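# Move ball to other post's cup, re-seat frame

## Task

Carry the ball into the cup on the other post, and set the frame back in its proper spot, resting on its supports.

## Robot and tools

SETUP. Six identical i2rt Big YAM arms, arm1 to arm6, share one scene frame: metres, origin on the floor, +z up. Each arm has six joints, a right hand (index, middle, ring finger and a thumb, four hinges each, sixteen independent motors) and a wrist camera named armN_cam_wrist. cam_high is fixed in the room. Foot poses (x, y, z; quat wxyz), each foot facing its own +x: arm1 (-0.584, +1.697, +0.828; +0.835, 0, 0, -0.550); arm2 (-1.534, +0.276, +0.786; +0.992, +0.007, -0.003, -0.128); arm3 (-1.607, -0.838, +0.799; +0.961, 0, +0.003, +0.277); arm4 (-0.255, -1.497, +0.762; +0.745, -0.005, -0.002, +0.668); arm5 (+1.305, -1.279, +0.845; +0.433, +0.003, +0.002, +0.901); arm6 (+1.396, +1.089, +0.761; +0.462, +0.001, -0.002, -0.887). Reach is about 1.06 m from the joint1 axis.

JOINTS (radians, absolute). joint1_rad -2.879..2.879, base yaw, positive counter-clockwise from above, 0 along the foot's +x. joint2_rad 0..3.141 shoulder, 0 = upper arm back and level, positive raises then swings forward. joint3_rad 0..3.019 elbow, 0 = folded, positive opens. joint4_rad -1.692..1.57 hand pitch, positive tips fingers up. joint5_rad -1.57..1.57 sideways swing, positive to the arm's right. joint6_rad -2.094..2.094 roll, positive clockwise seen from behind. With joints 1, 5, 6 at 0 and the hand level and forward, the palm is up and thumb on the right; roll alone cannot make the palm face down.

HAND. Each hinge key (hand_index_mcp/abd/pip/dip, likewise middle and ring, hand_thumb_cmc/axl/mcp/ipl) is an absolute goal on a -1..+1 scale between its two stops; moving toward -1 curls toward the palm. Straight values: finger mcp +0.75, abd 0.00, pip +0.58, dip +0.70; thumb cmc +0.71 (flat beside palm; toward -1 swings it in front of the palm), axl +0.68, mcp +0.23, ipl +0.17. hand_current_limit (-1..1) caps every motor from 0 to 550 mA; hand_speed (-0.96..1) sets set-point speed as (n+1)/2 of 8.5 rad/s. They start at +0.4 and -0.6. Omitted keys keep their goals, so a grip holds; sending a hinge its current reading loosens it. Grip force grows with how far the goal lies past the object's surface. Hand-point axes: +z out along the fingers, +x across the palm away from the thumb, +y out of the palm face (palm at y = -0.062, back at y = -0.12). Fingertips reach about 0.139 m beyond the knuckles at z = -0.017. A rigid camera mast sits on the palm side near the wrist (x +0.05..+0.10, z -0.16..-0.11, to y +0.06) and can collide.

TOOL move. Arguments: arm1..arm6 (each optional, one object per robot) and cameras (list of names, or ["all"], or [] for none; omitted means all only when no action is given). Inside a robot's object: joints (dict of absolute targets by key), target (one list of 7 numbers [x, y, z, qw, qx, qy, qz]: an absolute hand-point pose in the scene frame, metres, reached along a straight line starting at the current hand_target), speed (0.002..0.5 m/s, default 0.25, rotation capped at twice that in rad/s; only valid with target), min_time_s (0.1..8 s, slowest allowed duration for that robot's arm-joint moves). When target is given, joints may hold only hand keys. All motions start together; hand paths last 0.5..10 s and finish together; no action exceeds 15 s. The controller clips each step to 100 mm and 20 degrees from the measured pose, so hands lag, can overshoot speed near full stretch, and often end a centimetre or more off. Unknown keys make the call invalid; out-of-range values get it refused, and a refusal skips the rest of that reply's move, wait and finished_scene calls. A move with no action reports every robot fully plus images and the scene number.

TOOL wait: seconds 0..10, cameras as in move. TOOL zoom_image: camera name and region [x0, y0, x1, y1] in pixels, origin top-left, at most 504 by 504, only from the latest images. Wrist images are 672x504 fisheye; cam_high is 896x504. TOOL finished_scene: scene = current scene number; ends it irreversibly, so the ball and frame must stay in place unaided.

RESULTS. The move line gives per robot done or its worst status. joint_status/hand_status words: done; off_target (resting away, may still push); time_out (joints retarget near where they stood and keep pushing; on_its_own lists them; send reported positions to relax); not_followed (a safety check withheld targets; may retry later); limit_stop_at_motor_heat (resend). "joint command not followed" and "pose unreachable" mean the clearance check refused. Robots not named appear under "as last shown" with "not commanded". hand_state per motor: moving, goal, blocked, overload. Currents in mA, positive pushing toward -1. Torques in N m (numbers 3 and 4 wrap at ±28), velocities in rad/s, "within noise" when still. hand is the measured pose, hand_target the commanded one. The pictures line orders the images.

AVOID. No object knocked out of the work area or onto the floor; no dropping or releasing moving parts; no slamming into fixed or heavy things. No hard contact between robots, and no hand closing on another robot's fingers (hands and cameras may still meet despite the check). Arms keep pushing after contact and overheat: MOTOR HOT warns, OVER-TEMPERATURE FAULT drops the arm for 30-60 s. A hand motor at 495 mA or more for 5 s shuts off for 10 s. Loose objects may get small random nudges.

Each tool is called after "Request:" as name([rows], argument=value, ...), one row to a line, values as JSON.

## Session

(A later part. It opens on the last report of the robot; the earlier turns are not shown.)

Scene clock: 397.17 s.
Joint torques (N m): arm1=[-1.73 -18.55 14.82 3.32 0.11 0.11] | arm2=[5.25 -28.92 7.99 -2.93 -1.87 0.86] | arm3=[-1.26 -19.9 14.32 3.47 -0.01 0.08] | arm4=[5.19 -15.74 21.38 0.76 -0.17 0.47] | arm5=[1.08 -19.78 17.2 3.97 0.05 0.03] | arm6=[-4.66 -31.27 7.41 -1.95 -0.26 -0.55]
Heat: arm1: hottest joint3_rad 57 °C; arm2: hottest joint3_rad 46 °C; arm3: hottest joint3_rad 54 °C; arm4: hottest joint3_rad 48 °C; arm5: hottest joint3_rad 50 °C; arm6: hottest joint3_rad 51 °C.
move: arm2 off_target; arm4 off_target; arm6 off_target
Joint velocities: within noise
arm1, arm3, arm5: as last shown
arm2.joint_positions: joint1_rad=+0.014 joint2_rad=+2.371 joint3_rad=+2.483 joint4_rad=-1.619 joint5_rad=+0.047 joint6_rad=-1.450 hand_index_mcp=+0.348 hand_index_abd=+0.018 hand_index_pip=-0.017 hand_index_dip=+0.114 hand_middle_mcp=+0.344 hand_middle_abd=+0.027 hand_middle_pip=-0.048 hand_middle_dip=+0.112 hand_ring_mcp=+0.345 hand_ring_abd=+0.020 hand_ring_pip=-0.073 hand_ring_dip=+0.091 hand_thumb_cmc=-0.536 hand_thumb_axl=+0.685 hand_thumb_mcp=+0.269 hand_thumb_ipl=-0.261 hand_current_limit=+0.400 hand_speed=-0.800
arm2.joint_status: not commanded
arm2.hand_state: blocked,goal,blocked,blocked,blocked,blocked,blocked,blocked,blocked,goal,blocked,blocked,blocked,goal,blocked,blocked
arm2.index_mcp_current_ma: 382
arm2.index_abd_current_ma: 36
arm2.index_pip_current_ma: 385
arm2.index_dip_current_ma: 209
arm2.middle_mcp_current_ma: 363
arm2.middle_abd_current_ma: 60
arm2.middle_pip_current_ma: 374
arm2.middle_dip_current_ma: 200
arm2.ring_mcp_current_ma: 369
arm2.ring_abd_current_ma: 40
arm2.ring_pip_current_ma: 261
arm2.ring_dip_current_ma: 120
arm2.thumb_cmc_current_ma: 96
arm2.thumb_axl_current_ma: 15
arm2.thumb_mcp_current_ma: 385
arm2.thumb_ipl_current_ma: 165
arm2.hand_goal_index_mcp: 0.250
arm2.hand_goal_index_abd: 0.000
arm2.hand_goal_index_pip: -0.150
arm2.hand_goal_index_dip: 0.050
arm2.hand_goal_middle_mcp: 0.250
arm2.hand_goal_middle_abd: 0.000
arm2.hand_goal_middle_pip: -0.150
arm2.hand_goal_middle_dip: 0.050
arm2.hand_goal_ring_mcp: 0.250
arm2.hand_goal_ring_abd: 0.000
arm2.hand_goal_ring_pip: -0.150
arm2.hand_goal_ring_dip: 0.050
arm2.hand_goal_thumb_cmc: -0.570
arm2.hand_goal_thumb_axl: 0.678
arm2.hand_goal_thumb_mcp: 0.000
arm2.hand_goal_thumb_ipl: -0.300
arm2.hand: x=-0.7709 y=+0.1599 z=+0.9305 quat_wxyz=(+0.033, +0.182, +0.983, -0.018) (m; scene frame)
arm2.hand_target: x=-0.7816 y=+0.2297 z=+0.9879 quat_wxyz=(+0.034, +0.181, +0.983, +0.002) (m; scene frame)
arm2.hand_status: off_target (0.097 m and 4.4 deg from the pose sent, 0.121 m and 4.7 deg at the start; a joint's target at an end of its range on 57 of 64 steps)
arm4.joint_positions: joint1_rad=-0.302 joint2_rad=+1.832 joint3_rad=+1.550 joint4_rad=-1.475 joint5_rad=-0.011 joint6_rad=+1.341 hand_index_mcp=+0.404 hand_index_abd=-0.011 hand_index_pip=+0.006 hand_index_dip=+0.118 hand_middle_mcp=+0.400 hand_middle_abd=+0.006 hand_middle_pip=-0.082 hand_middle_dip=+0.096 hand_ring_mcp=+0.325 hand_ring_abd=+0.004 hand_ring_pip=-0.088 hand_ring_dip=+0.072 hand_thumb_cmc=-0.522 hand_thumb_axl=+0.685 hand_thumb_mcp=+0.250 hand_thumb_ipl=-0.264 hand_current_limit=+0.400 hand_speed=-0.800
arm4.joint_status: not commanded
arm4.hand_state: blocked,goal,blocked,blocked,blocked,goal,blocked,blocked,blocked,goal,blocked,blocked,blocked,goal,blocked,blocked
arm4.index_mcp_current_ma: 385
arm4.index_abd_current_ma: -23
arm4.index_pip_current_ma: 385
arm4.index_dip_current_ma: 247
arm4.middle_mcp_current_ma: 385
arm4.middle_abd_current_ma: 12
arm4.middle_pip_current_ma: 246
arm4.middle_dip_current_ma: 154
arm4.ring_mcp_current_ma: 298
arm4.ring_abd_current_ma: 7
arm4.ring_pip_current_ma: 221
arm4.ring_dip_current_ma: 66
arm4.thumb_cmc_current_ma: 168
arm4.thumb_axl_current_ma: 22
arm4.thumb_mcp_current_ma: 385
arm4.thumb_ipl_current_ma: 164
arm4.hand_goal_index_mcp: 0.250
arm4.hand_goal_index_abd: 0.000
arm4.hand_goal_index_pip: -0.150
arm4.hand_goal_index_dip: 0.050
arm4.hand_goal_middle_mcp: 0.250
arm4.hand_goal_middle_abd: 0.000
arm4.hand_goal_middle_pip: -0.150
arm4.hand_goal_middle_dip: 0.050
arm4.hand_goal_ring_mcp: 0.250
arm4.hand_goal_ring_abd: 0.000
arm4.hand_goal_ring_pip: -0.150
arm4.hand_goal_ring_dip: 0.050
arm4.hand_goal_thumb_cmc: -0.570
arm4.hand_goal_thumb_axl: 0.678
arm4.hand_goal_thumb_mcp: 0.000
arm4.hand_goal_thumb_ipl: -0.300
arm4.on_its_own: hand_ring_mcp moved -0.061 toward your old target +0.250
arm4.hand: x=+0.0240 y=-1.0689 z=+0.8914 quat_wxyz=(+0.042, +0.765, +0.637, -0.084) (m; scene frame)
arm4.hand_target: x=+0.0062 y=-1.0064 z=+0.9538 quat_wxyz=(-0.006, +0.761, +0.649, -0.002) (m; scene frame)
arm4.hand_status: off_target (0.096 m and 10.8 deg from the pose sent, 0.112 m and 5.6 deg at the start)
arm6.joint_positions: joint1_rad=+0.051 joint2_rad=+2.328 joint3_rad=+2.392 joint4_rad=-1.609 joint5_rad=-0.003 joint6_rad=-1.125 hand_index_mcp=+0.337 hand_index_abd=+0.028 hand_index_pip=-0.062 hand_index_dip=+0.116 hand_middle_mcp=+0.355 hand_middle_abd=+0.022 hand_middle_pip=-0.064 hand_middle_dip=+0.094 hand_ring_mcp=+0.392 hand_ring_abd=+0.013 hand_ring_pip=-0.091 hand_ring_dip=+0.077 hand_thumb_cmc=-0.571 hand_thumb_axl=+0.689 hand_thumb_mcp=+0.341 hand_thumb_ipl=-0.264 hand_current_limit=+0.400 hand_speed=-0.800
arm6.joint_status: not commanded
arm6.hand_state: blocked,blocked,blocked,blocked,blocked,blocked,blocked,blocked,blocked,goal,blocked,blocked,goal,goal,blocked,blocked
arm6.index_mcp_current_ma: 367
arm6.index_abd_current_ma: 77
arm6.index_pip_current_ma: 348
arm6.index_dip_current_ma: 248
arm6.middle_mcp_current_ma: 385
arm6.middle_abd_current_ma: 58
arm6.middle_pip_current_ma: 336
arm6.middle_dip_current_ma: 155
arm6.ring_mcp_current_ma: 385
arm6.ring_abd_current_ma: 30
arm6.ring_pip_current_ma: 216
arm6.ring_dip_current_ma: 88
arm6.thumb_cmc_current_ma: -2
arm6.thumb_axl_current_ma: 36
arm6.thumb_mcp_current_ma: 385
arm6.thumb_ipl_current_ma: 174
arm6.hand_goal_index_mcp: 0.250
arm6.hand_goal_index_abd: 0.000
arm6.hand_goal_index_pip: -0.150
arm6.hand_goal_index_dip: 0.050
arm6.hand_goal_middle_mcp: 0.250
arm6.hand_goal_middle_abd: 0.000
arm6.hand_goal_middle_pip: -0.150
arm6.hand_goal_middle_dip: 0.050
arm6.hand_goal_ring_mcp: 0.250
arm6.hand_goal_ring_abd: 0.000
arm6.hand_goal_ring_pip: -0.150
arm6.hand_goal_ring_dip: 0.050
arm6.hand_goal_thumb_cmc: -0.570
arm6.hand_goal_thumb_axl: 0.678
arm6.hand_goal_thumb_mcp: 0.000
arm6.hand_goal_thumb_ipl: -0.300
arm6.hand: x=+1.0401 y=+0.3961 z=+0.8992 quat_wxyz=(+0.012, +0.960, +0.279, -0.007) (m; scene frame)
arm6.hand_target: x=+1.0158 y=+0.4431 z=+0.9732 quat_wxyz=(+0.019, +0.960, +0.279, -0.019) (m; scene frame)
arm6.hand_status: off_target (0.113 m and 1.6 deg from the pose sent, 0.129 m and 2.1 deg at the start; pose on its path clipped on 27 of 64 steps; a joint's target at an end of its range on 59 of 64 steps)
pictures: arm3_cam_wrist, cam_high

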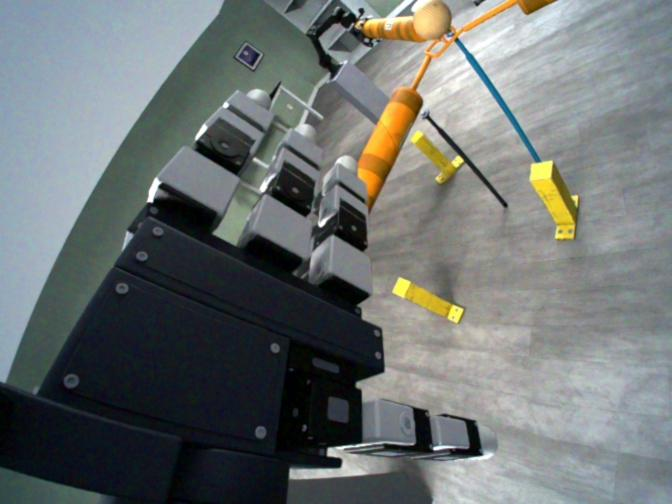

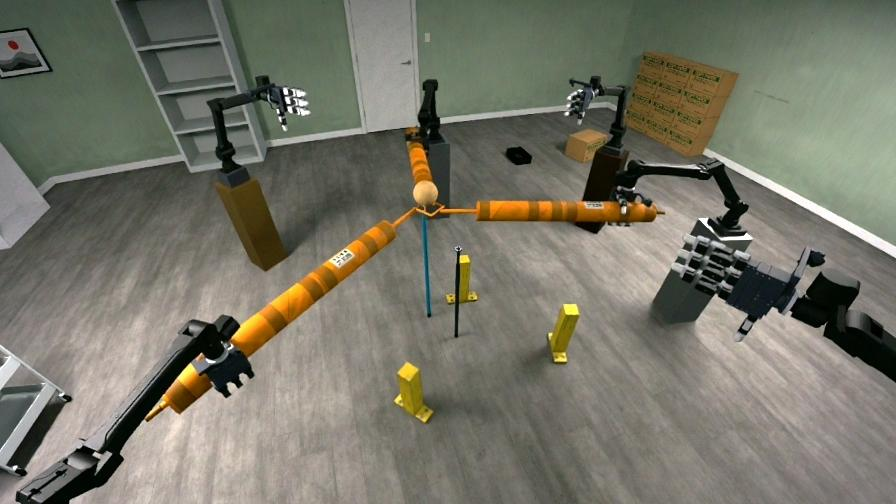

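Request:
move(arm2={"target": [-0.7411, 0.1590, 0.9900, 0.097, 0.173, 0.980, -0.004], "speed": 0.04}, arm4={"target": [0.0515, -1.0708, 0.990, 0, 0.7620, 0.6476, 0], "speed": 0.04}, arm6={"target": [1.0506, 0.3824, 0.995, 0.048, 0.956, 0.284, -0.047], "speed": 0.04}, cameras=["cam_high", "arm3_cam_wrist", "arm5_cam_wrist"])

Request:
zoom_image(camera="cam_high", region=[390, 160, 490, 260])

Request:
zoom_image(camera="arm3_cam_wrist", region=[400, 0, 520, 120])

Request:
zoom_image(camera="arm5_cam_wrist", region=[360, 100, 480, 220])

Scene clock: 417.27 s.
Joint torques (N m): arm1=[-1.73 -18.49 14.83 3.32 0.11 0.11] | arm2=[-1.26 -23.47 16.34 0.17 -1.14 0.29] | arm3=[-1.26 -19.9 14.31 3.45 -0.01 0.09] | arm4=[-1.44 -17.2 14.45 -0.31 0.76 0.11] | arm5=[1.14 -19.78 17.24 3.97 0.06 0.04] | arm6=[1.26 -27.52 14.64 -0.64 -1.03 0.19]
Heat: arm1: hottest joint3_rad 57 °C; arm2: hottest joint2_rad 46 °C; arm3: hottest joint3_rad 54 °C; arm4: hottest joint3_rad 49 °C; arm5: hottest joint3_rad 50 °C; arm6: hottest joint3_rad 50 °C.
move: arm2 off_target; arm4 off_target; arm6 off_target
Joint velocities: within noise
arm1, arm3, arm5: as last shown
arm2.joint_positions: joint1_rad=+0.009 joint2_rad=+2.417 joint3_rad=+2.593 joint4_rad=-1.645 joint5_rad=+0.025 joint6_rad=-1.489 hand_index_mcp=+0.348 hand_index_abd=-0.004 hand_index_pip=-0.027 hand_index_dip=+0.081 hand_middle_mcp=+0.348 hand_middle_abd=-0.005 hand_middle_pip=-0.059 hand_middle_dip=+0.086 hand_ring_mcp=+0.343 hand_ring_abd=-0.006 hand_ring_pip=-0.081 hand_ring_dip=+0.082 hand_thumb_cmc=-0.542 hand_thumb_axl=+0.679 hand_thumb_mcp=+0.266 hand_thumb_ipl=-0.261 hand_current_limit=+0.400 hand_speed=-0.800
arm2.joint_status: not commanded
arm2.hand_state: blocked,goal,blocked,blocked,blocked,goal,blocked,blocked,blocked,goal,blocked,blocked,blocked,goal,blocked,blocked
arm2.index_mcp_current_ma: 382
arm2.index_abd_current_ma: -5
arm2.index_pip_current_ma: 385
arm2.index_dip_current_ma: 84
arm2.middle_mcp_current_ma: 385
arm2.middle_abd_current_ma: -7
arm2.middle_pip_current_ma: 323
arm2.middle_dip_current_ma: 103
arm2.ring_mcp_current_ma: 361
arm2.ring_abd_current_ma: -9
arm2.ring_pip_current_ma: 228
arm2.ring_dip_current_ma: 89
arm2.thumb_cmc_current_ma: 76
arm2.thumb_axl_current_ma: 2
arm2.thumb_mcp_current_ma: 385
arm2.thumb_ipl_current_ma: 165
arm2.hand_goal_index_mcp: 0.250
arm2.hand_goal_index_abd: 0.000
arm2.hand_goal_index_pip: -0.150
arm2.hand_goal_index_dip: 0.050
arm2.hand_goal_middle_mcp: 0.250
arm2.hand_goal_middle_abd: 0.000
arm2.hand_goal_middle_pip: -0.150
arm2.hand_goal_middle_dip: 0.050
arm2.hand_goal_ring_mcp: 0.250
arm2.hand_goal_ring_abd: 0.000
arm2.hand_goal_ring_pip: -0.150
arm2.hand_goal_ring_dip: 0.050
arm2.hand_goal_thumb_cmc: -0.570
arm2.hand_goal_thumb_axl: 0.678
arm2.hand_goal_thumb_mcp: 0.000
arm2.hand_goal_thumb_ipl: -0.300
arm2.on_its_own: hand_index_dip moved -0.033 toward your old target +0.050; hand_middle_dip moved -0.025 toward your old target +0.050
arm2.hand: x=-0.7585 y=+0.1575 z=+0.9436 quat_wxyz=(+0.053, +0.165, +0.985, -0.010) (m; scene frame)
arm2.hand_target: x=-0.7450 y=+0.1597 z=+0.9900 quat_wxyz=(+0.099, +0.173, +0.980, -0.003) (m; scene frame)
arm2.hand_status: off_target (0.050 m and 5.2 deg from the pose sent, 0.067 m and 7.6 deg at the start)
arm4.joint_positions: joint1_rad=-0.339 joint2_rad=+1.731 joint3_rad=+1.550 joint4_rad=-1.489 joint5_rad=-0.026 joint6_rad=+1.257 hand_index_mcp=+0.404 hand_index_abd=-0.004 hand_index_pip=-0.065 hand_index_dip=+0.086 hand_middle_mcp=+0.404 hand_middle_abd=+0.000 hand_middle_pip=-0.084 hand_middle_dip=+0.076 hand_ring_mcp=+0.355 hand_ring_abd=-0.013 hand_ring_pip=-0.070 hand_ring_dip=+0.086 hand_thumb_cmc=-0.579 hand_thumb_axl=+0.668 hand_thumb_mcp=+0.251 hand_thumb_ipl=-0.267 hand_current_limit=+0.400 hand_speed=-0.800
arm4.joint_status: not commanded
arm4.hand_state: blocked,goal,blocked,blocked,blocked,goal,blocked,blocked,blocked,goal,blocked,blocked,goal,goal,blocked,blocked
arm4.index_mcp_current_ma: 385
arm4.index_abd_current_ma: -7
arm4.index_pip_current_ma: 322
arm4.index_dip_current_ma: 118
arm4.middle_mcp_current_ma: 385
arm4.middle_abd_current_ma: 0
arm4.middle_pip_current_ma: 239
arm4.middle_dip_current_ma: 80
arm4.ring_mcp_current_ma: 385
arm4.ring_abd_current_ma: -28
arm4.ring_pip_current_ma: 302
arm4.ring_dip_current_ma: 117
arm4.thumb_cmc_current_ma: -23
arm4.thumb_axl_current_ma: -32
arm4.thumb_mcp_current_ma: 385
arm4.thumb_ipl_current_ma: 147
arm4.hand_goal_index_mcp: 0.250
arm4.hand_goal_index_abd: 0.000
arm4.hand_goal_index_pip: -0.150
arm4.hand_goal_index_dip: 0.050
arm4.hand_goal_middle_mcp: 0.250
arm4.hand_goal_middle_abd: 0.000
arm4.hand_goal_middle_pip: -0.150
arm4.hand_goal_middle_dip: 0.050
arm4.hand_goal_ring_mcp: 0.250
arm4.hand_goal_ring_abd: 0.000
arm4.hand_goal_ring_pip: -0.150
arm4.hand_goal_ring_dip: 0.050
arm4.hand_goal_thumb_cmc: -0.570
arm4.hand_goal_thumb_axl: 0.678
arm4.hand_goal_thumb_mcp: 0.000
arm4.hand_goal_thumb_ipl: -0.300
arm4.on_its_own: hand_index_pip moved -0.071 toward your old target -0.150; hand_index_dip moved -0.031 toward your old target +0.050
arm4.hand: x=+0.0377 y=-1.0769 z=+0.9381 quat_wxyz=(+0.013, +0.753, +0.656, -0.049) (m; scene frame)
arm4.hand_target: x=+0.0499 y=-1.0733 z=+0.9889 quat_wxyz=(+0.000, +0.762, +0.647, +0.000) (m; scene frame)
arm4.hand_status: off_target (0.054 m and 6.0 deg from the pose sent, 0.102 m and 10.8 deg at the start)
arm6.joint_positions: joint1_rad=+0.069 joint2_rad=+2.330 joint3_rad=+2.416 joint4_rad=-1.636 joint5_rad=+0.014 joint6_rad=-1.117 hand_index_mcp=+0.337 hand_index_abd=+0.026 hand_index_pip=-0.061 hand_index_dip=+0.103 hand_middle_mcp=+0.355 hand_middle_abd=+0.020 hand_middle_pip=-0.063 hand_middle_dip=+0.096 hand_ring_mcp=+0.392 hand_ring_abd=+0.010 hand_ring_pip=-0.091 hand_ring_dip=+0.088 hand_thumb_cmc=-0.583 hand_thumb_axl=+0.689 hand_thumb_mcp=+0.338 hand_thumb_ipl=-0.266 hand_current_limit=+0.400 hand_speed=-0.800
arm6.joint_status: not commanded
arm6.hand_state: blocked,blocked,blocked,blocked,blocked,blocked,blocked,blocked,blocked,goal,blocked,blocked,goal,goal,blocked,blocked
arm6.index_mcp_current_ma: 367
arm6.index_abd_current_ma: 70
arm6.index_pip_current_ma: 351
arm6.index_dip_current_ma: 192
arm6.middle_mcp_current_ma: 385
arm6.middle_abd_current_ma: 53
arm6.middle_pip_current_ma: 344
arm6.middle_dip_current_ma: 164
arm6.ring_mcp_current_ma: 385
arm6.ring_abd_current_ma: 23
arm6.ring_pip_current_ma: 218
arm6.ring_dip_current_ma: 130
arm6.thumb_cmc_current_ma: -37
arm6.thumb_axl_current_ma: 36
arm6.thumb_mcp_current_ma: 385
arm6.thumb_ipl_current_ma: 163
arm6.hand_goal_index_mcp: 0.250
arm6.hand_goal_index_abd: 0.000
arm6.hand_goal_index_pip: -0.150
arm6.hand_goal_index_dip: 0.050
arm6.hand_goal_middle_mcp: 0.250
arm6.hand_goal_middle_abd: 0.000
arm6.hand_goal_middle_pip: -0.150
arm6.hand_goal_middle_dip: 0.050
arm6.hand_goal_ring_mcp: 0.250
arm6.hand_goal_ring_abd: 0.000
arm6.hand_goal_ring_pip: -0.150
arm6.hand_goal_ring_dip: 0.050
arm6.hand_goal_thumb_cmc: -0.570
arm6.hand_goal_thumb_axl: 0.678
arm6.hand_goal_thumb_mcp: 0.000
arm6.hand_goal_thumb_ipl: -0.300
arm6.hand: x=+1.0504 y=+0.3922 z=+0.9050 quat_wxyz=(+0.004, +0.959, +0.284, -0.010) (m; scene frame)
arm6.hand_target: x=+1.0533 y=+0.3870 z=+0.9928 quat_wxyz=(+0.049, +0.956, +0.284, -0.048) (m; scene frame)
arm6.hand_status: off_target (0.091 m and 6.6 deg from the pose sent, 0.097 m and 6.2 deg at the start)
pictures: arm3_cam_wrist, arm5_cam_wrist, cam_high

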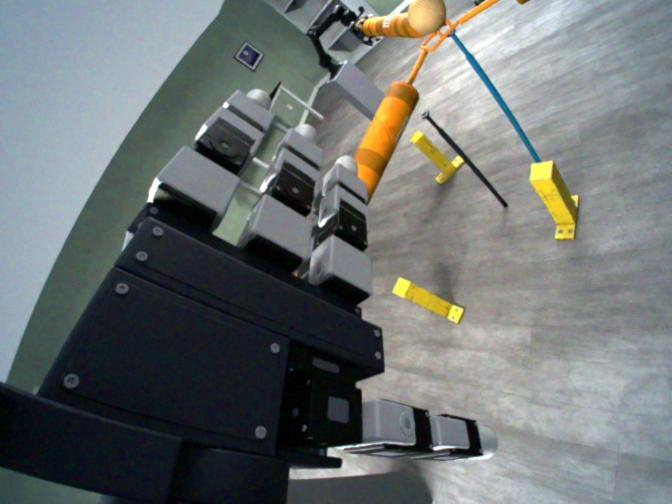

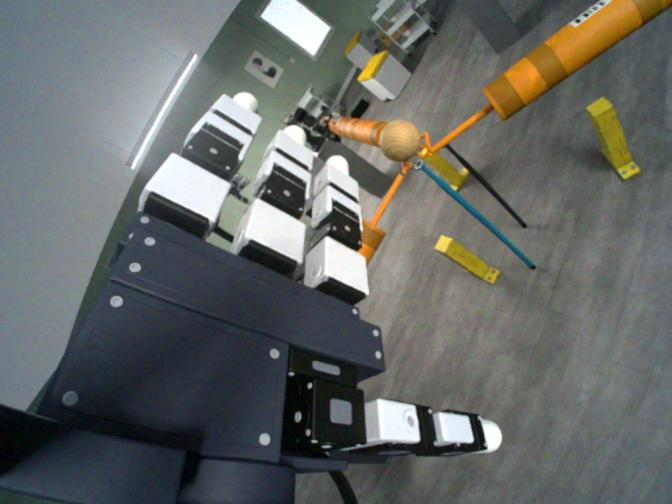

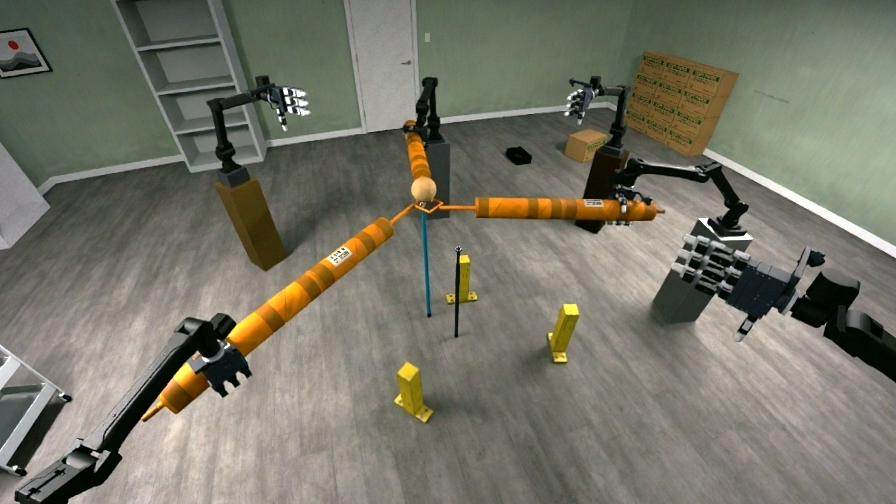

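Scaled by 5.040 from the camera's 896x504 image, which has a finer 1280x720 frame.

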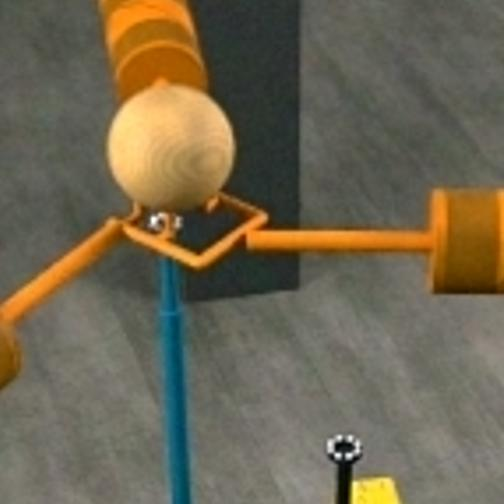

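Scaled by 4.200 from the camera's 672x504 image, which has a finer 960x720 frame.

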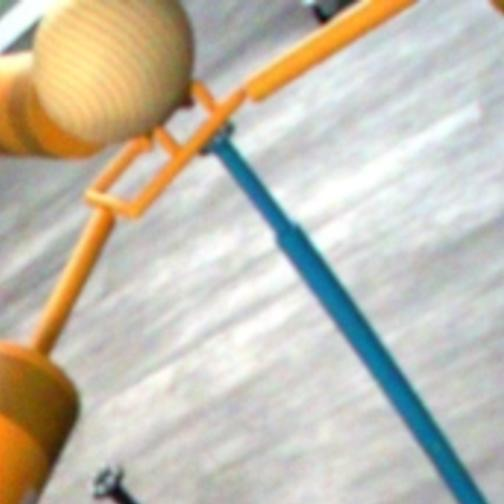

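Scaled by 4.200 from the camera's 672x504 image, which has a finer 960x720 frame.

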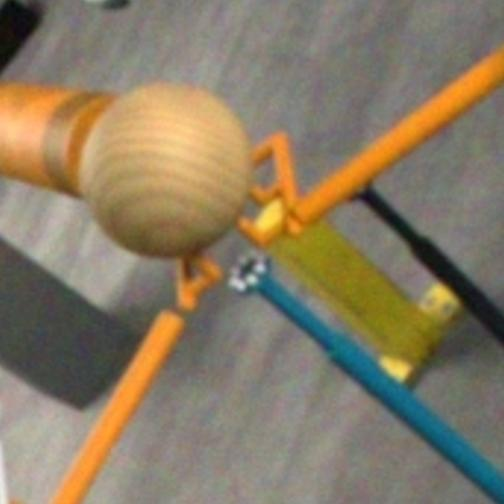

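Request:
move(arm2={"target": [-0.785, 0.237, 0.985, 0.05, 0.176, 0.983, 0], "speed": 0.07}, arm4={"target": [0.010, -0.996, 0.975, 0, 0.7620, 0.6476, 0], "speed": 0.07}, arm6={"target": [1.013, 0.464, 0.990, 0.02, 0.959, 0.284, -0.02], "speed": 0.07}, cameras=["cam_high"])

Request:
zoom_image(camera="cam_high", region=[390, 140, 490, 260])

Scene clock: 427.47 s.
Joint torques (N m): arm1=[-1.73 -18.49 14.83 3.3 0.11 0.11] | arm2=[-0.21 -25.35 10.29 0.32 -0.86 0.27] | arm3=[-1.26 -19.84 14.32 3.47 -0.01 0.08] | arm4=[0.21 -17.2 16.75 -0.65 0.96 0.19] | arm5=[1.08 -19.84 17.22 4 0.05 0.02] | arm6=[-0.79 -28.34 9.13 -0.24 -1.03 0.09]
Heat: arm1: hottest joint3_rad 57 °C; arm2: hottest joint2_rad 46 °C; arm3: hottest joint3_rad 54 °C; arm4: hottest joint3_rad 49 °C; arm5: hottest joint3_rad 50 °C; arm6: hottest joint3_rad 52 °C.
move: arm2 off_target; arm4 off_target; arm6 off_target
Joint velocities: within noise
arm1, arm3, arm5: as last shown
arm2.joint_positions: joint1_rad=+0.090 joint2_rad=+2.271 joint3_rad=+2.324 joint4_rad=-1.600 joint5_rad=+0.027 joint6_rad=-1.390 hand_index_mcp=+0.337 hand_index_abd=+0.004 hand_index_pip=-0.043 hand_index_dip=+0.088 hand_middle_mcp=+0.348 hand_middle_abd=+0.000 hand_middle_pip=-0.059 hand_middle_dip=+0.091 hand_ring_mcp=+0.362 hand_ring_abd=-0.003 hand_ring_pip=-0.070 hand_ring_dip=+0.088 hand_thumb_cmc=-0.586 hand_thumb_axl=+0.676 hand_thumb_mcp=+0.267 hand_thumb_ipl=-0.261 hand_current_limit=+0.400 hand_speed=-0.800
arm2.joint_status: not commanded
arm2.hand_state: blocked,goal,blocked,blocked,blocked,goal,blocked,blocked,blocked,goal,blocked,blocked,goal,goal,blocked,blocked
arm2.index_mcp_current_ma: 329
arm2.index_abd_current_ma: 5
arm2.index_pip_current_ma: 385
arm2.index_dip_current_ma: 108
arm2.middle_mcp_current_ma: 385
arm2.middle_abd_current_ma: 0
arm2.middle_pip_current_ma: 323
arm2.middle_dip_current_ma: 120
arm2.ring_mcp_current_ma: 385
arm2.ring_abd_current_ma: -3
arm2.ring_pip_current_ma: 276
arm2.ring_dip_current_ma: 109
arm2.thumb_cmc_current_ma: -37
arm2.thumb_axl_current_ma: -4
arm2.thumb_mcp_current_ma: 385
arm2.thumb_ipl_current_ma: 165
arm2.hand_goal_index_mcp: 0.250
arm2.hand_goal_index_abd: 0.000
arm2.hand_goal_index_pip: -0.150
arm2.hand_goal_index_dip: 0.050
arm2.hand_goal_middle_mcp: 0.250
arm2.hand_goal_middle_abd: 0.000
arm2.hand_goal_middle_pip: -0.150
arm2.hand_goal_middle_dip: 0.050
arm2.hand_goal_ring_mcp: 0.250
arm2.hand_goal_ring_abd: 0.000
arm2.hand_goal_ring_pip: -0.150
arm2.hand_goal_ring_dip: 0.050
arm2.hand_goal_thumb_cmc: -0.570
arm2.hand_goal_thumb_axl: 0.678
arm2.hand_goal_thumb_mcp: 0.000
arm2.hand_goal_thumb_ipl: -0.300
arm2.hand: x=-0.7902 y=+0.2238 z=+0.9393 quat_wxyz=(+0.015, +0.174, +0.985, -0.007) (m; scene frame)
arm2.hand_target: x=-0.7864 y=+0.2369 z=+0.9845 quat_wxyz=(+0.050, +0.176, +0.983, +0.001) (m; scene frame)
arm2.hand_status: off_target (0.048 m and 4.1 deg from the pose sent, 0.093 m and 1.7 deg at the start)
arm4.joint_positions: joint1_rad=-0.234 joint2_rad=+1.853 joint3_rad=+1.682 joint4_rad=-1.490 joint5_rad=-0.033 joint6_rad=+1.374 hand_index_mcp=+0.404 hand_index_abd=-0.007 hand_index_pip=-0.069 hand_index_dip=+0.086 hand_middle_mcp=+0.403 hand_middle_abd=-0.002 hand_middle_pip=-0.090 hand_middle_dip=+0.074 hand_ring_mcp=+0.355 hand_ring_abd=-0.014 hand_ring_pip=-0.075 hand_ring_dip=+0.077 hand_thumb_cmc=-0.565 hand_thumb_axl=+0.668 hand_thumb_mcp=+0.251 hand_thumb_ipl=-0.267 hand_current_limit=+0.400 hand_speed=-0.800
arm4.joint_status: not commanded
arm4.hand_state: blocked,goal,blocked,blocked,blocked,goal,blocked,blocked,blocked,goal,blocked,blocked,goal,goal,blocked,blocked
arm4.index_mcp_current_ma: 385
arm4.index_abd_current_ma: -15
arm4.index_pip_current_ma: 303
arm4.index_dip_current_ma: 118
arm4.middle_mcp_current_ma: 385
arm4.middle_abd_current_ma: -3
arm4.middle_pip_current_ma: 214
arm4.middle_dip_current_ma: 73
arm4.ring_mcp_current_ma: 385
arm4.ring_abd_current_ma: -31
arm4.ring_pip_current_ma: 277
arm4.ring_dip_current_ma: 82
arm4.thumb_cmc_current_ma: 10
arm4.thumb_axl_current_ma: -32
arm4.thumb_mcp_current_ma: 385
arm4.thumb_ipl_current_ma: 147
arm4.hand_goal_index_mcp: 0.250
arm4.hand_goal_index_abd: 0.000
arm4.hand_goal_index_pip: -0.150
arm4.hand_goal_index_dip: 0.050
arm4.hand_goal_middle_mcp: 0.250
arm4.hand_goal_middle_abd: 0.000
arm4.hand_goal_middle_pip: -0.150
arm4.hand_goal_middle_dip: 0.050
arm4.hand_goal_ring_mcp: 0.250
arm4.hand_goal_ring_abd: 0.000
arm4.hand_goal_ring_pip: -0.150
arm4.hand_goal_ring_dip: 0.050
arm4.hand_goal_thumb_cmc: -0.570
arm4.hand_goal_thumb_axl: 0.678
arm4.hand_goal_thumb_mcp: 0.000
arm4.hand_goal_thumb_ipl: -0.300
arm4.hand: x=+0.0034 y=-1.0143 z=+0.9231 quat_wxyz=(+0.014, +0.757, +0.652, -0.046) (m; scene frame)
arm4.hand_target: x=+0.0087 y=-0.9995 z=+0.9743 quat_wxyz=(-0.001, +0.762, +0.647, +0.000) (m; scene frame)
arm4.hand_status: off_target (0.055 m and 5.5 deg from the pose sent, 0.093 m and 6.0 deg at the start)
arm6.joint_positions: joint1_rad=-0.015 joint2_rad=+2.241 joint3_rad=+2.301 joint4_rad=-1.653 joint5_rad=+0.014 joint6_rad=-1.215 hand_index_mcp=+0.337 hand_index_abd=+0.013 hand_index_pip=-0.072 hand_index_dip=+0.085 hand_middle_mcp=+0.354 hand_middle_abd=+0.015 hand_middle_pip=-0.064 hand_middle_dip=+0.086 hand_ring_mcp=+0.390 hand_ring_abd=+0.005 hand_ring_pip=-0.078 hand_ring_dip=+0.097 hand_thumb_cmc=-0.600 hand_thumb_axl=+0.689 hand_thumb_mcp=+0.338 hand_thumb_ipl=-0.267 hand_current_limit=+0.400 hand_speed=-0.800
arm6.joint_status: not commanded
arm6.hand_state: blocked,goal,blocked,blocked,blocked,goal,blocked,blocked,blocked,goal,blocked,blocked,blocked,goal,blocked,blocked
arm6.index_mcp_current_ma: 367
arm6.index_abd_current_ma: 32
arm6.index_pip_current_ma: 300
arm6.index_dip_current_ma: 118
arm6.middle_mcp_current_ma: 385
arm6.middle_abd_current_ma: 37
arm6.middle_pip_current_ma: 338
arm6.middle_dip_current_ma: 124
arm6.ring_mcp_current_ma: 385
arm6.ring_abd_current_ma: 9
arm6.ring_pip_current_ma: 272
arm6.ring_dip_current_ma: 169
arm6.thumb_cmc_current_ma: -99
arm6.thumb_axl_current_ma: 38
arm6.thumb_mcp_current_ma: 385
arm6.thumb_ipl_current_ma: 157
arm6.hand_goal_index_mcp: 0.250
arm6.hand_goal_index_abd: 0.000
arm6.hand_goal_index_pip: -0.150
arm6.hand_goal_index_dip: 0.050
arm6.hand_goal_middle_mcp: 0.250
arm6.hand_goal_middle_abd: 0.000
arm6.hand_goal_middle_pip: -0.150
arm6.hand_goal_middle_dip: 0.050
arm6.hand_goal_ring_mcp: 0.250
arm6.hand_goal_ring_abd: 0.000
arm6.hand_goal_ring_pip: -0.150
arm6.hand_goal_ring_dip: 0.050
arm6.hand_goal_thumb_cmc: -0.570
arm6.hand_goal_thumb_axl: 0.678
arm6.hand_goal_thumb_mcp: 0.000
arm6.hand_goal_thumb_ipl: -0.300
arm6.hand: x=+1.0196 y=+0.4518 z=+0.9195 quat_wxyz=(-0.010, +0.957, +0.291, +0.007) (m; scene frame)
arm6.hand_target: x=+1.0143 y=+0.4642 z=+0.9874 quat_wxyz=(+0.020, +0.958, +0.284, -0.020) (m; scene frame)
arm6.hand_status: off_target (0.072 m and 4.7 deg from the pose sent, 0.117 m and 2.2 deg at the start)
pictures: cam_high

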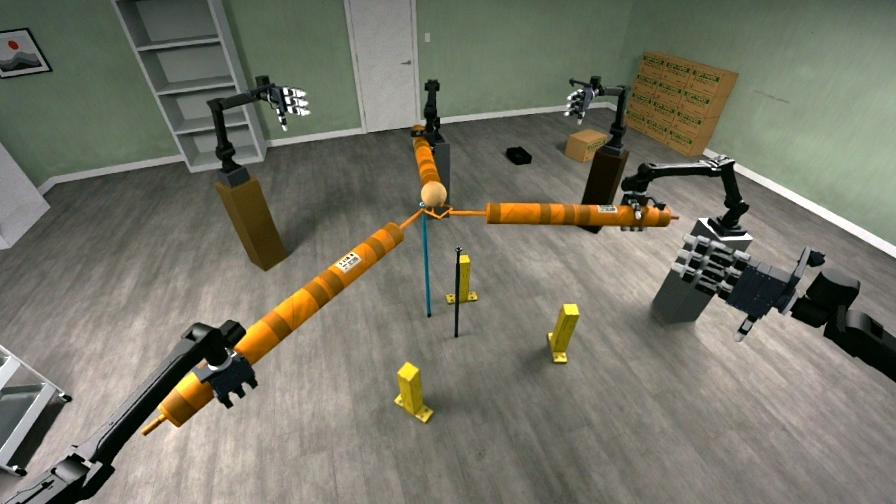

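Scaled by 4.200 from the camera's 896x504 image, which has a finer 1280x720 frame.

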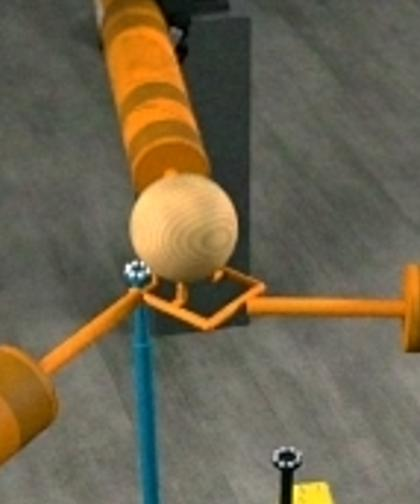

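Request:
move(arm2={"target": [-0.861, 0.388, 0.843, 0, 0.1790, 0.9838, 0], "speed": 0.08}, arm4={"target": [-0.077, -0.838, 0.846, 0, 0.7620, 0.6476, 0], "speed": 0.08}, arm6={"target": [0.914, 0.615, 0.873, 0, 0.9590, 0.2834, 0], "speed": 0.08}, cameras=["cam_high", "arm3_cam_wrist", "arm5_cam_wrist", "arm1_cam_wrist"])

Request:
zoom_image(camera="cam_high", region=[410, 170, 530, 290])

Request:
zoom_image(camera="arm3_cam_wrist", region=[360, 60, 520, 220])

Request:
zoom_image(camera="arm5_cam_wrist", region=[380, 60, 540, 220])

Request:
zoom_image(camera="arm1_cam_wrist", region=[370, 60, 530, 220])

Scene clock: 437.77 s.
Joint torques (N m): arm1=[-1.73 -18.49 14.82 3.3 0.11 0.11] | arm2=[-0.21 -20.89 9.51 -0.24 -0.77 0.21] | arm3=[-1.26 -19.9 14.32 3.48 -0.01 0.08] | arm4=[0.62 -22.3 15.5 -0.69 0.97 0.25] | arm5=[1.14 -19.72 17.22 3.99 0.06 0.04] | arm6=[-2.32 -25.41 8.81 -0.02 -0.62 0.02]
Heat: arm1: hottest joint3_rad 57 °C; arm2: hottest joint2_rad 46 °C; arm3: hottest joint3_rad 55 °C; arm4: hottest joint3_rad 51 °C; arm5: hottest joint3_rad 50 °C; arm6: hottest joint3_rad 51 °C.
move: arm2 off_target; arm4 off_target; arm6 off_target
Joint velocities: within noise
arm1, arm3, arm5: as last shown
arm2.joint_positions: joint1_rad=+0.309 joint2_rad=+2.110 joint3_rad=+1.719 joint4_rad=-1.227 joint5_rad=+0.022 joint6_rad=-1.157 hand_index_mcp=+0.305 hand_index_abd=+0.006 hand_index_pip=-0.043 hand_index_dip=+0.097 hand_middle_mcp=+0.325 hand_middle_abd=+0.006 hand_middle_pip=-0.053 hand_middle_dip=+0.118 hand_ring_mcp=+0.365 hand_ring_abd=+0.005 hand_ring_pip=-0.068 hand_ring_dip=+0.110 hand_thumb_cmc=-0.611 hand_thumb_axl=+0.693 hand_thumb_mcp=+0.294 hand_thumb_ipl=-0.261 hand_current_limit=+0.400 hand_speed=-0.800
arm2.joint_status: not commanded
arm2.hand_state: blocked,goal,blocked,blocked,blocked,goal,blocked,blocked,blocked,goal,blocked,blocked,blocked,goal,blocked,blocked
arm2.index_mcp_current_ma: 187
arm2.index_abd_current_ma: 8
arm2.index_pip_current_ma: 385
arm2.index_dip_current_ma: 143
arm2.middle_mcp_current_ma: 273
arm2.middle_abd_current_ma: 9
arm2.middle_pip_current_ma: 352
arm2.middle_dip_current_ma: 226
arm2.ring_mcp_current_ma: 385
arm2.ring_abd_current_ma: 7
arm2.ring_pip_current_ma: 285
arm2.ring_dip_current_ma: 193
arm2.thumb_cmc_current_ma: -121
arm2.thumb_axl_current_ma: 44
arm2.thumb_mcp_current_ma: 385
arm2.thumb_ipl_current_ma: 165
arm2.hand_goal_index_mcp: 0.250
arm2.hand_goal_index_abd: 0.000
arm2.hand_goal_index_pip: -0.150
arm2.hand_goal_index_dip: 0.050
arm2.hand_goal_middle_mcp: 0.250
arm2.hand_goal_middle_abd: 0.000
arm2.hand_goal_middle_pip: -0.150
arm2.hand_goal_middle_dip: 0.050
arm2.hand_goal_ring_mcp: 0.250
arm2.hand_goal_ring_abd: 0.000
arm2.hand_goal_ring_pip: -0.150
arm2.hand_goal_ring_dip: 0.050
arm2.hand_goal_thumb_cmc: -0.570
arm2.hand_goal_thumb_axl: 0.678
arm2.hand_goal_thumb_mcp: 0.000
arm2.hand_goal_thumb_ipl: -0.300
arm2.on_its_own: hand_index_mcp moved -0.031 toward your old target +0.250; hand_middle_mcp moved -0.024 toward your old target +0.250
arm2.hand: x=-0.8672 y=+0.3748 z=+0.8164 quat_wxyz=(-0.017, +0.180, +0.984, -0.009) (m; scene frame)
arm2.hand_target: x=-0.8615 y=+0.3878 z=+0.8428 quat_wxyz=(+0.000, +0.179, +0.984, +0.000) (m; scene frame)
arm2.hand_status: off_target (0.030 m and 2.3 deg from the pose sent, 0.203 m and 2.0 deg at the start)
arm4.joint_positions: joint1_rad=-0.047 joint2_rad=+2.306 joint3_rad=+2.076 joint4_rad=-1.424 joint5_rad=-0.033 joint6_rad=+1.563 hand_index_mcp=+0.404 hand_index_abd=-0.014 hand_index_pip=-0.069 hand_index_dip=+0.086 hand_middle_mcp=+0.397 hand_middle_abd=-0.004 hand_middle_pip=-0.091 hand_middle_dip=+0.073 hand_ring_mcp=+0.347 hand_ring_abd=-0.014 hand_ring_pip=-0.083 hand_ring_dip=+0.074 hand_thumb_cmc=-0.554 hand_thumb_axl=+0.668 hand_thumb_mcp=+0.251 hand_thumb_ipl=-0.266 hand_current_limit=+0.400 hand_speed=-0.800
arm4.joint_status: not commanded
arm4.hand_state: blocked,goal,blocked,blocked,blocked,goal,blocked,blocked,blocked,goal,blocked,blocked,goal,goal,blocked,blocked
arm4.index_mcp_current_ma: 385
arm4.index_abd_current_ma: -32
arm4.index_pip_current_ma: 304
arm4.index_dip_current_ma: 118
arm4.middle_mcp_current_ma: 385
arm4.middle_abd_current_ma: -7
arm4.middle_pip_current_ma: 211
arm4.middle_dip_current_ma: 69
arm4.ring_mcp_current_ma: 385
arm4.ring_abd_current_ma: -31
arm4.ring_pip_current_ma: 244
arm4.ring_dip_current_ma: 71
arm4.thumb_cmc_current_ma: 44
arm4.thumb_axl_current_ma: -32
arm4.thumb_mcp_current_ma: 385
arm4.thumb_ipl_current_ma: 151
arm4.hand_goal_index_mcp: 0.250
arm4.hand_goal_index_abd: 0.000
arm4.hand_goal_index_pip: -0.150
arm4.hand_goal_index_dip: 0.050
arm4.hand_goal_middle_mcp: 0.250
arm4.hand_goal_middle_abd: 0.000
arm4.hand_goal_middle_pip: -0.150
arm4.hand_goal_middle_dip: 0.050
arm4.hand_goal_ring_mcp: 0.250
arm4.hand_goal_ring_abd: 0.000
arm4.hand_goal_ring_pip: -0.150
arm4.hand_goal_ring_dip: 0.050
arm4.hand_goal_thumb_cmc: -0.570
arm4.hand_goal_thumb_axl: 0.678
arm4.hand_goal_thumb_mcp: 0.000
arm4.hand_goal_thumb_ipl: -0.300
arm4.hand: x=-0.0746 y=-0.8612 z=+0.7912 quat_wxyz=(+0.020, +0.757, +0.652, -0.041) (m; scene frame)
arm4.hand_target: x=-0.0777 y=-0.8413 z=+0.8456 quat_wxyz=(-0.002, +0.762, +0.648, +0.000) (m; scene frame)
arm4.hand_status: off_target (0.060 m and 5.2 deg from the pose sent, 0.209 m and 5.5 deg at the start)
arm6.joint_positions: joint1_rad=-0.264 joint2_rad=+2.144 joint3_rad=+1.869 joint4_rad=-1.371 joint5_rad=+0.012 joint6_rad=-1.476 hand_index_mcp=+0.337 hand_index_abd=+0.008 hand_index_pip=-0.072 hand_index_dip=+0.085 hand_middle_mcp=+0.375 hand_middle_abd=+0.015 hand_middle_pip=-0.064 hand_middle_dip=+0.092 hand_ring_mcp=+0.410 hand_ring_abd=+0.009 hand_ring_pip=-0.055 hand_ring_dip=+0.120 hand_thumb_cmc=-0.620 hand_thumb_axl=+0.697 hand_thumb_mcp=+0.338 hand_thumb_ipl=-0.272 hand_current_limit=+0.400 hand_speed=-0.800
arm6.joint_status: not commanded
arm6.hand_state: blocked,goal,blocked,blocked,blocked,goal,blocked,blocked,blocked,goal,blocked,blocked,blocked,goal,blocked,blocked
arm6.index_mcp_current_ma: 367
arm6.index_abd_current_ma: 16
arm6.index_pip_current_ma: 299
arm6.index_dip_current_ma: 116
arm6.middle_mcp_current_ma: 385
arm6.middle_abd_current_ma: 37
arm6.middle_pip_current_ma: 338
arm6.middle_dip_current_ma: 148
arm6.ring_mcp_current_ma: 385
arm6.ring_abd_current_ma: 20
arm6.ring_pip_current_ma: 382
arm6.ring_dip_current_ma: 265
arm6.thumb_cmc_current_ma: -183
arm6.thumb_axl_current_ma: 70
arm6.thumb_mcp_current_ma: 385
arm6.thumb_ipl_current_ma: 127
arm6.hand_goal_index_mcp: 0.250
arm6.hand_goal_index_abd: 0.000
arm6.hand_goal_index_pip: -0.150
arm6.hand_goal_index_dip: 0.050
arm6.hand_goal_middle_mcp: 0.250
arm6.hand_goal_middle_abd: 0.000
arm6.hand_goal_middle_pip: -0.150
arm6.hand_goal_middle_dip: 0.050
arm6.hand_goal_ring_mcp: 0.250
arm6.hand_goal_ring_abd: 0.000
arm6.hand_goal_ring_pip: -0.150
arm6.hand_goal_ring_dip: 0.050
arm6.hand_goal_thumb_cmc: -0.570
arm6.hand_goal_thumb_axl: 0.678
arm6.hand_goal_thumb_mcp: 0.000
arm6.hand_goal_thumb_ipl: -0.300
arm6.hand: x=+0.9375 y=+0.6023 z=+0.8179 quat_wxyz=(-0.019, +0.954, +0.296, +0.034) (m; scene frame)
arm6.hand_target: x=+0.9156 y=+0.6154 z=+0.8714 quat_wxyz=(-0.001, +0.959, +0.283, +0.000) (m; scene frame)
arm6.hand_status: off_target (0.061 m and 4.8 deg from the pose sent, 0.200 m and 1.7 deg at the start)
pictures: arm1_cam_wrist, arm3_cam_wrist, arm5_cam_wrist, cam_high

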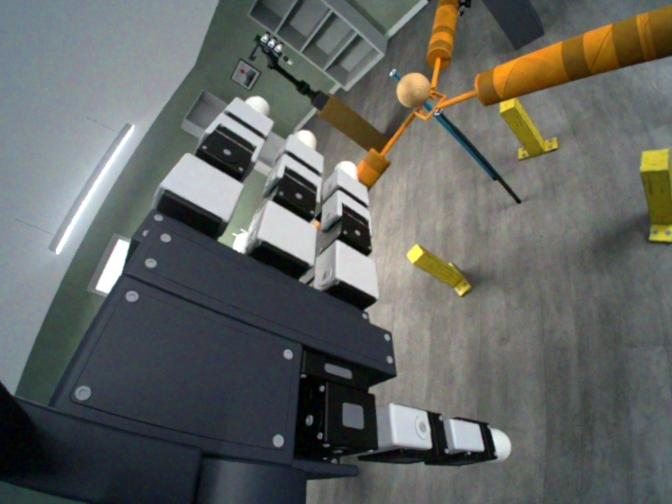

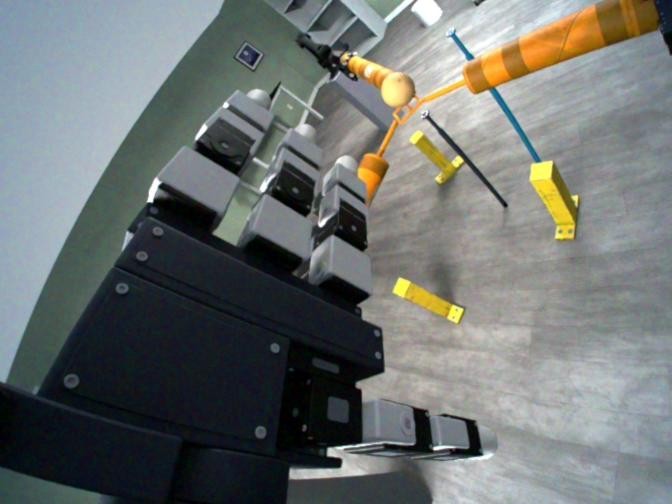

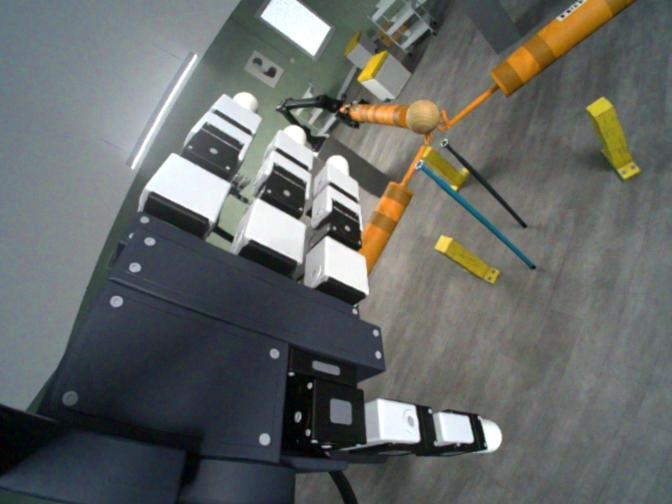

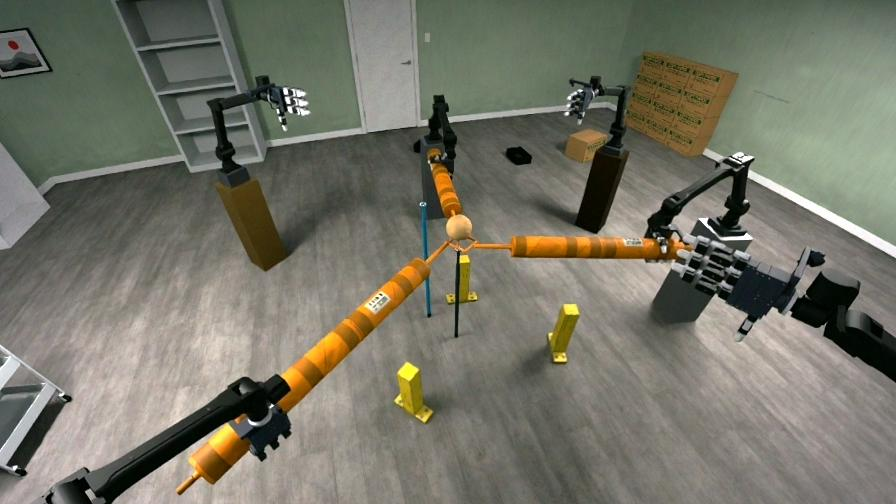

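Scaled by 4.200 from the camera's 896x504 image, which has a finer 1280x720 frame.

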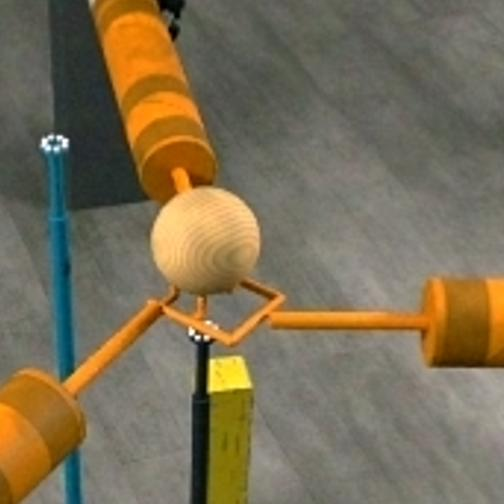

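Scaled by 3.150 from the camera's 672x504 image, which has a finer 960x720 frame.

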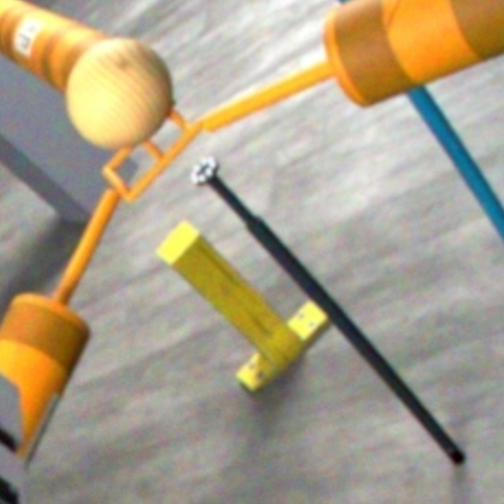

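Scaled by 3.150 from the camera's 672x504 image, which has a finer 960x720 frame.

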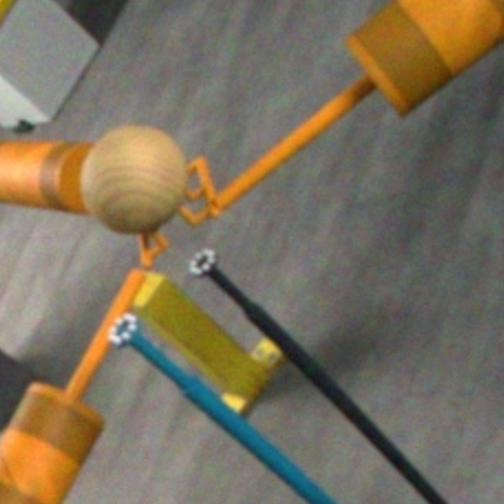

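Scaled by 3.150 from the camera's 672x504 image, which has a finer 960x720 frame.

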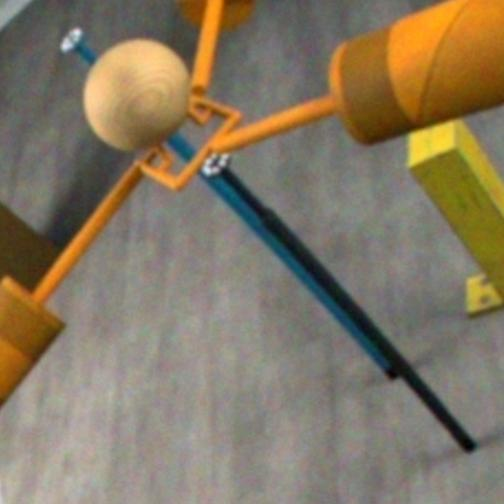

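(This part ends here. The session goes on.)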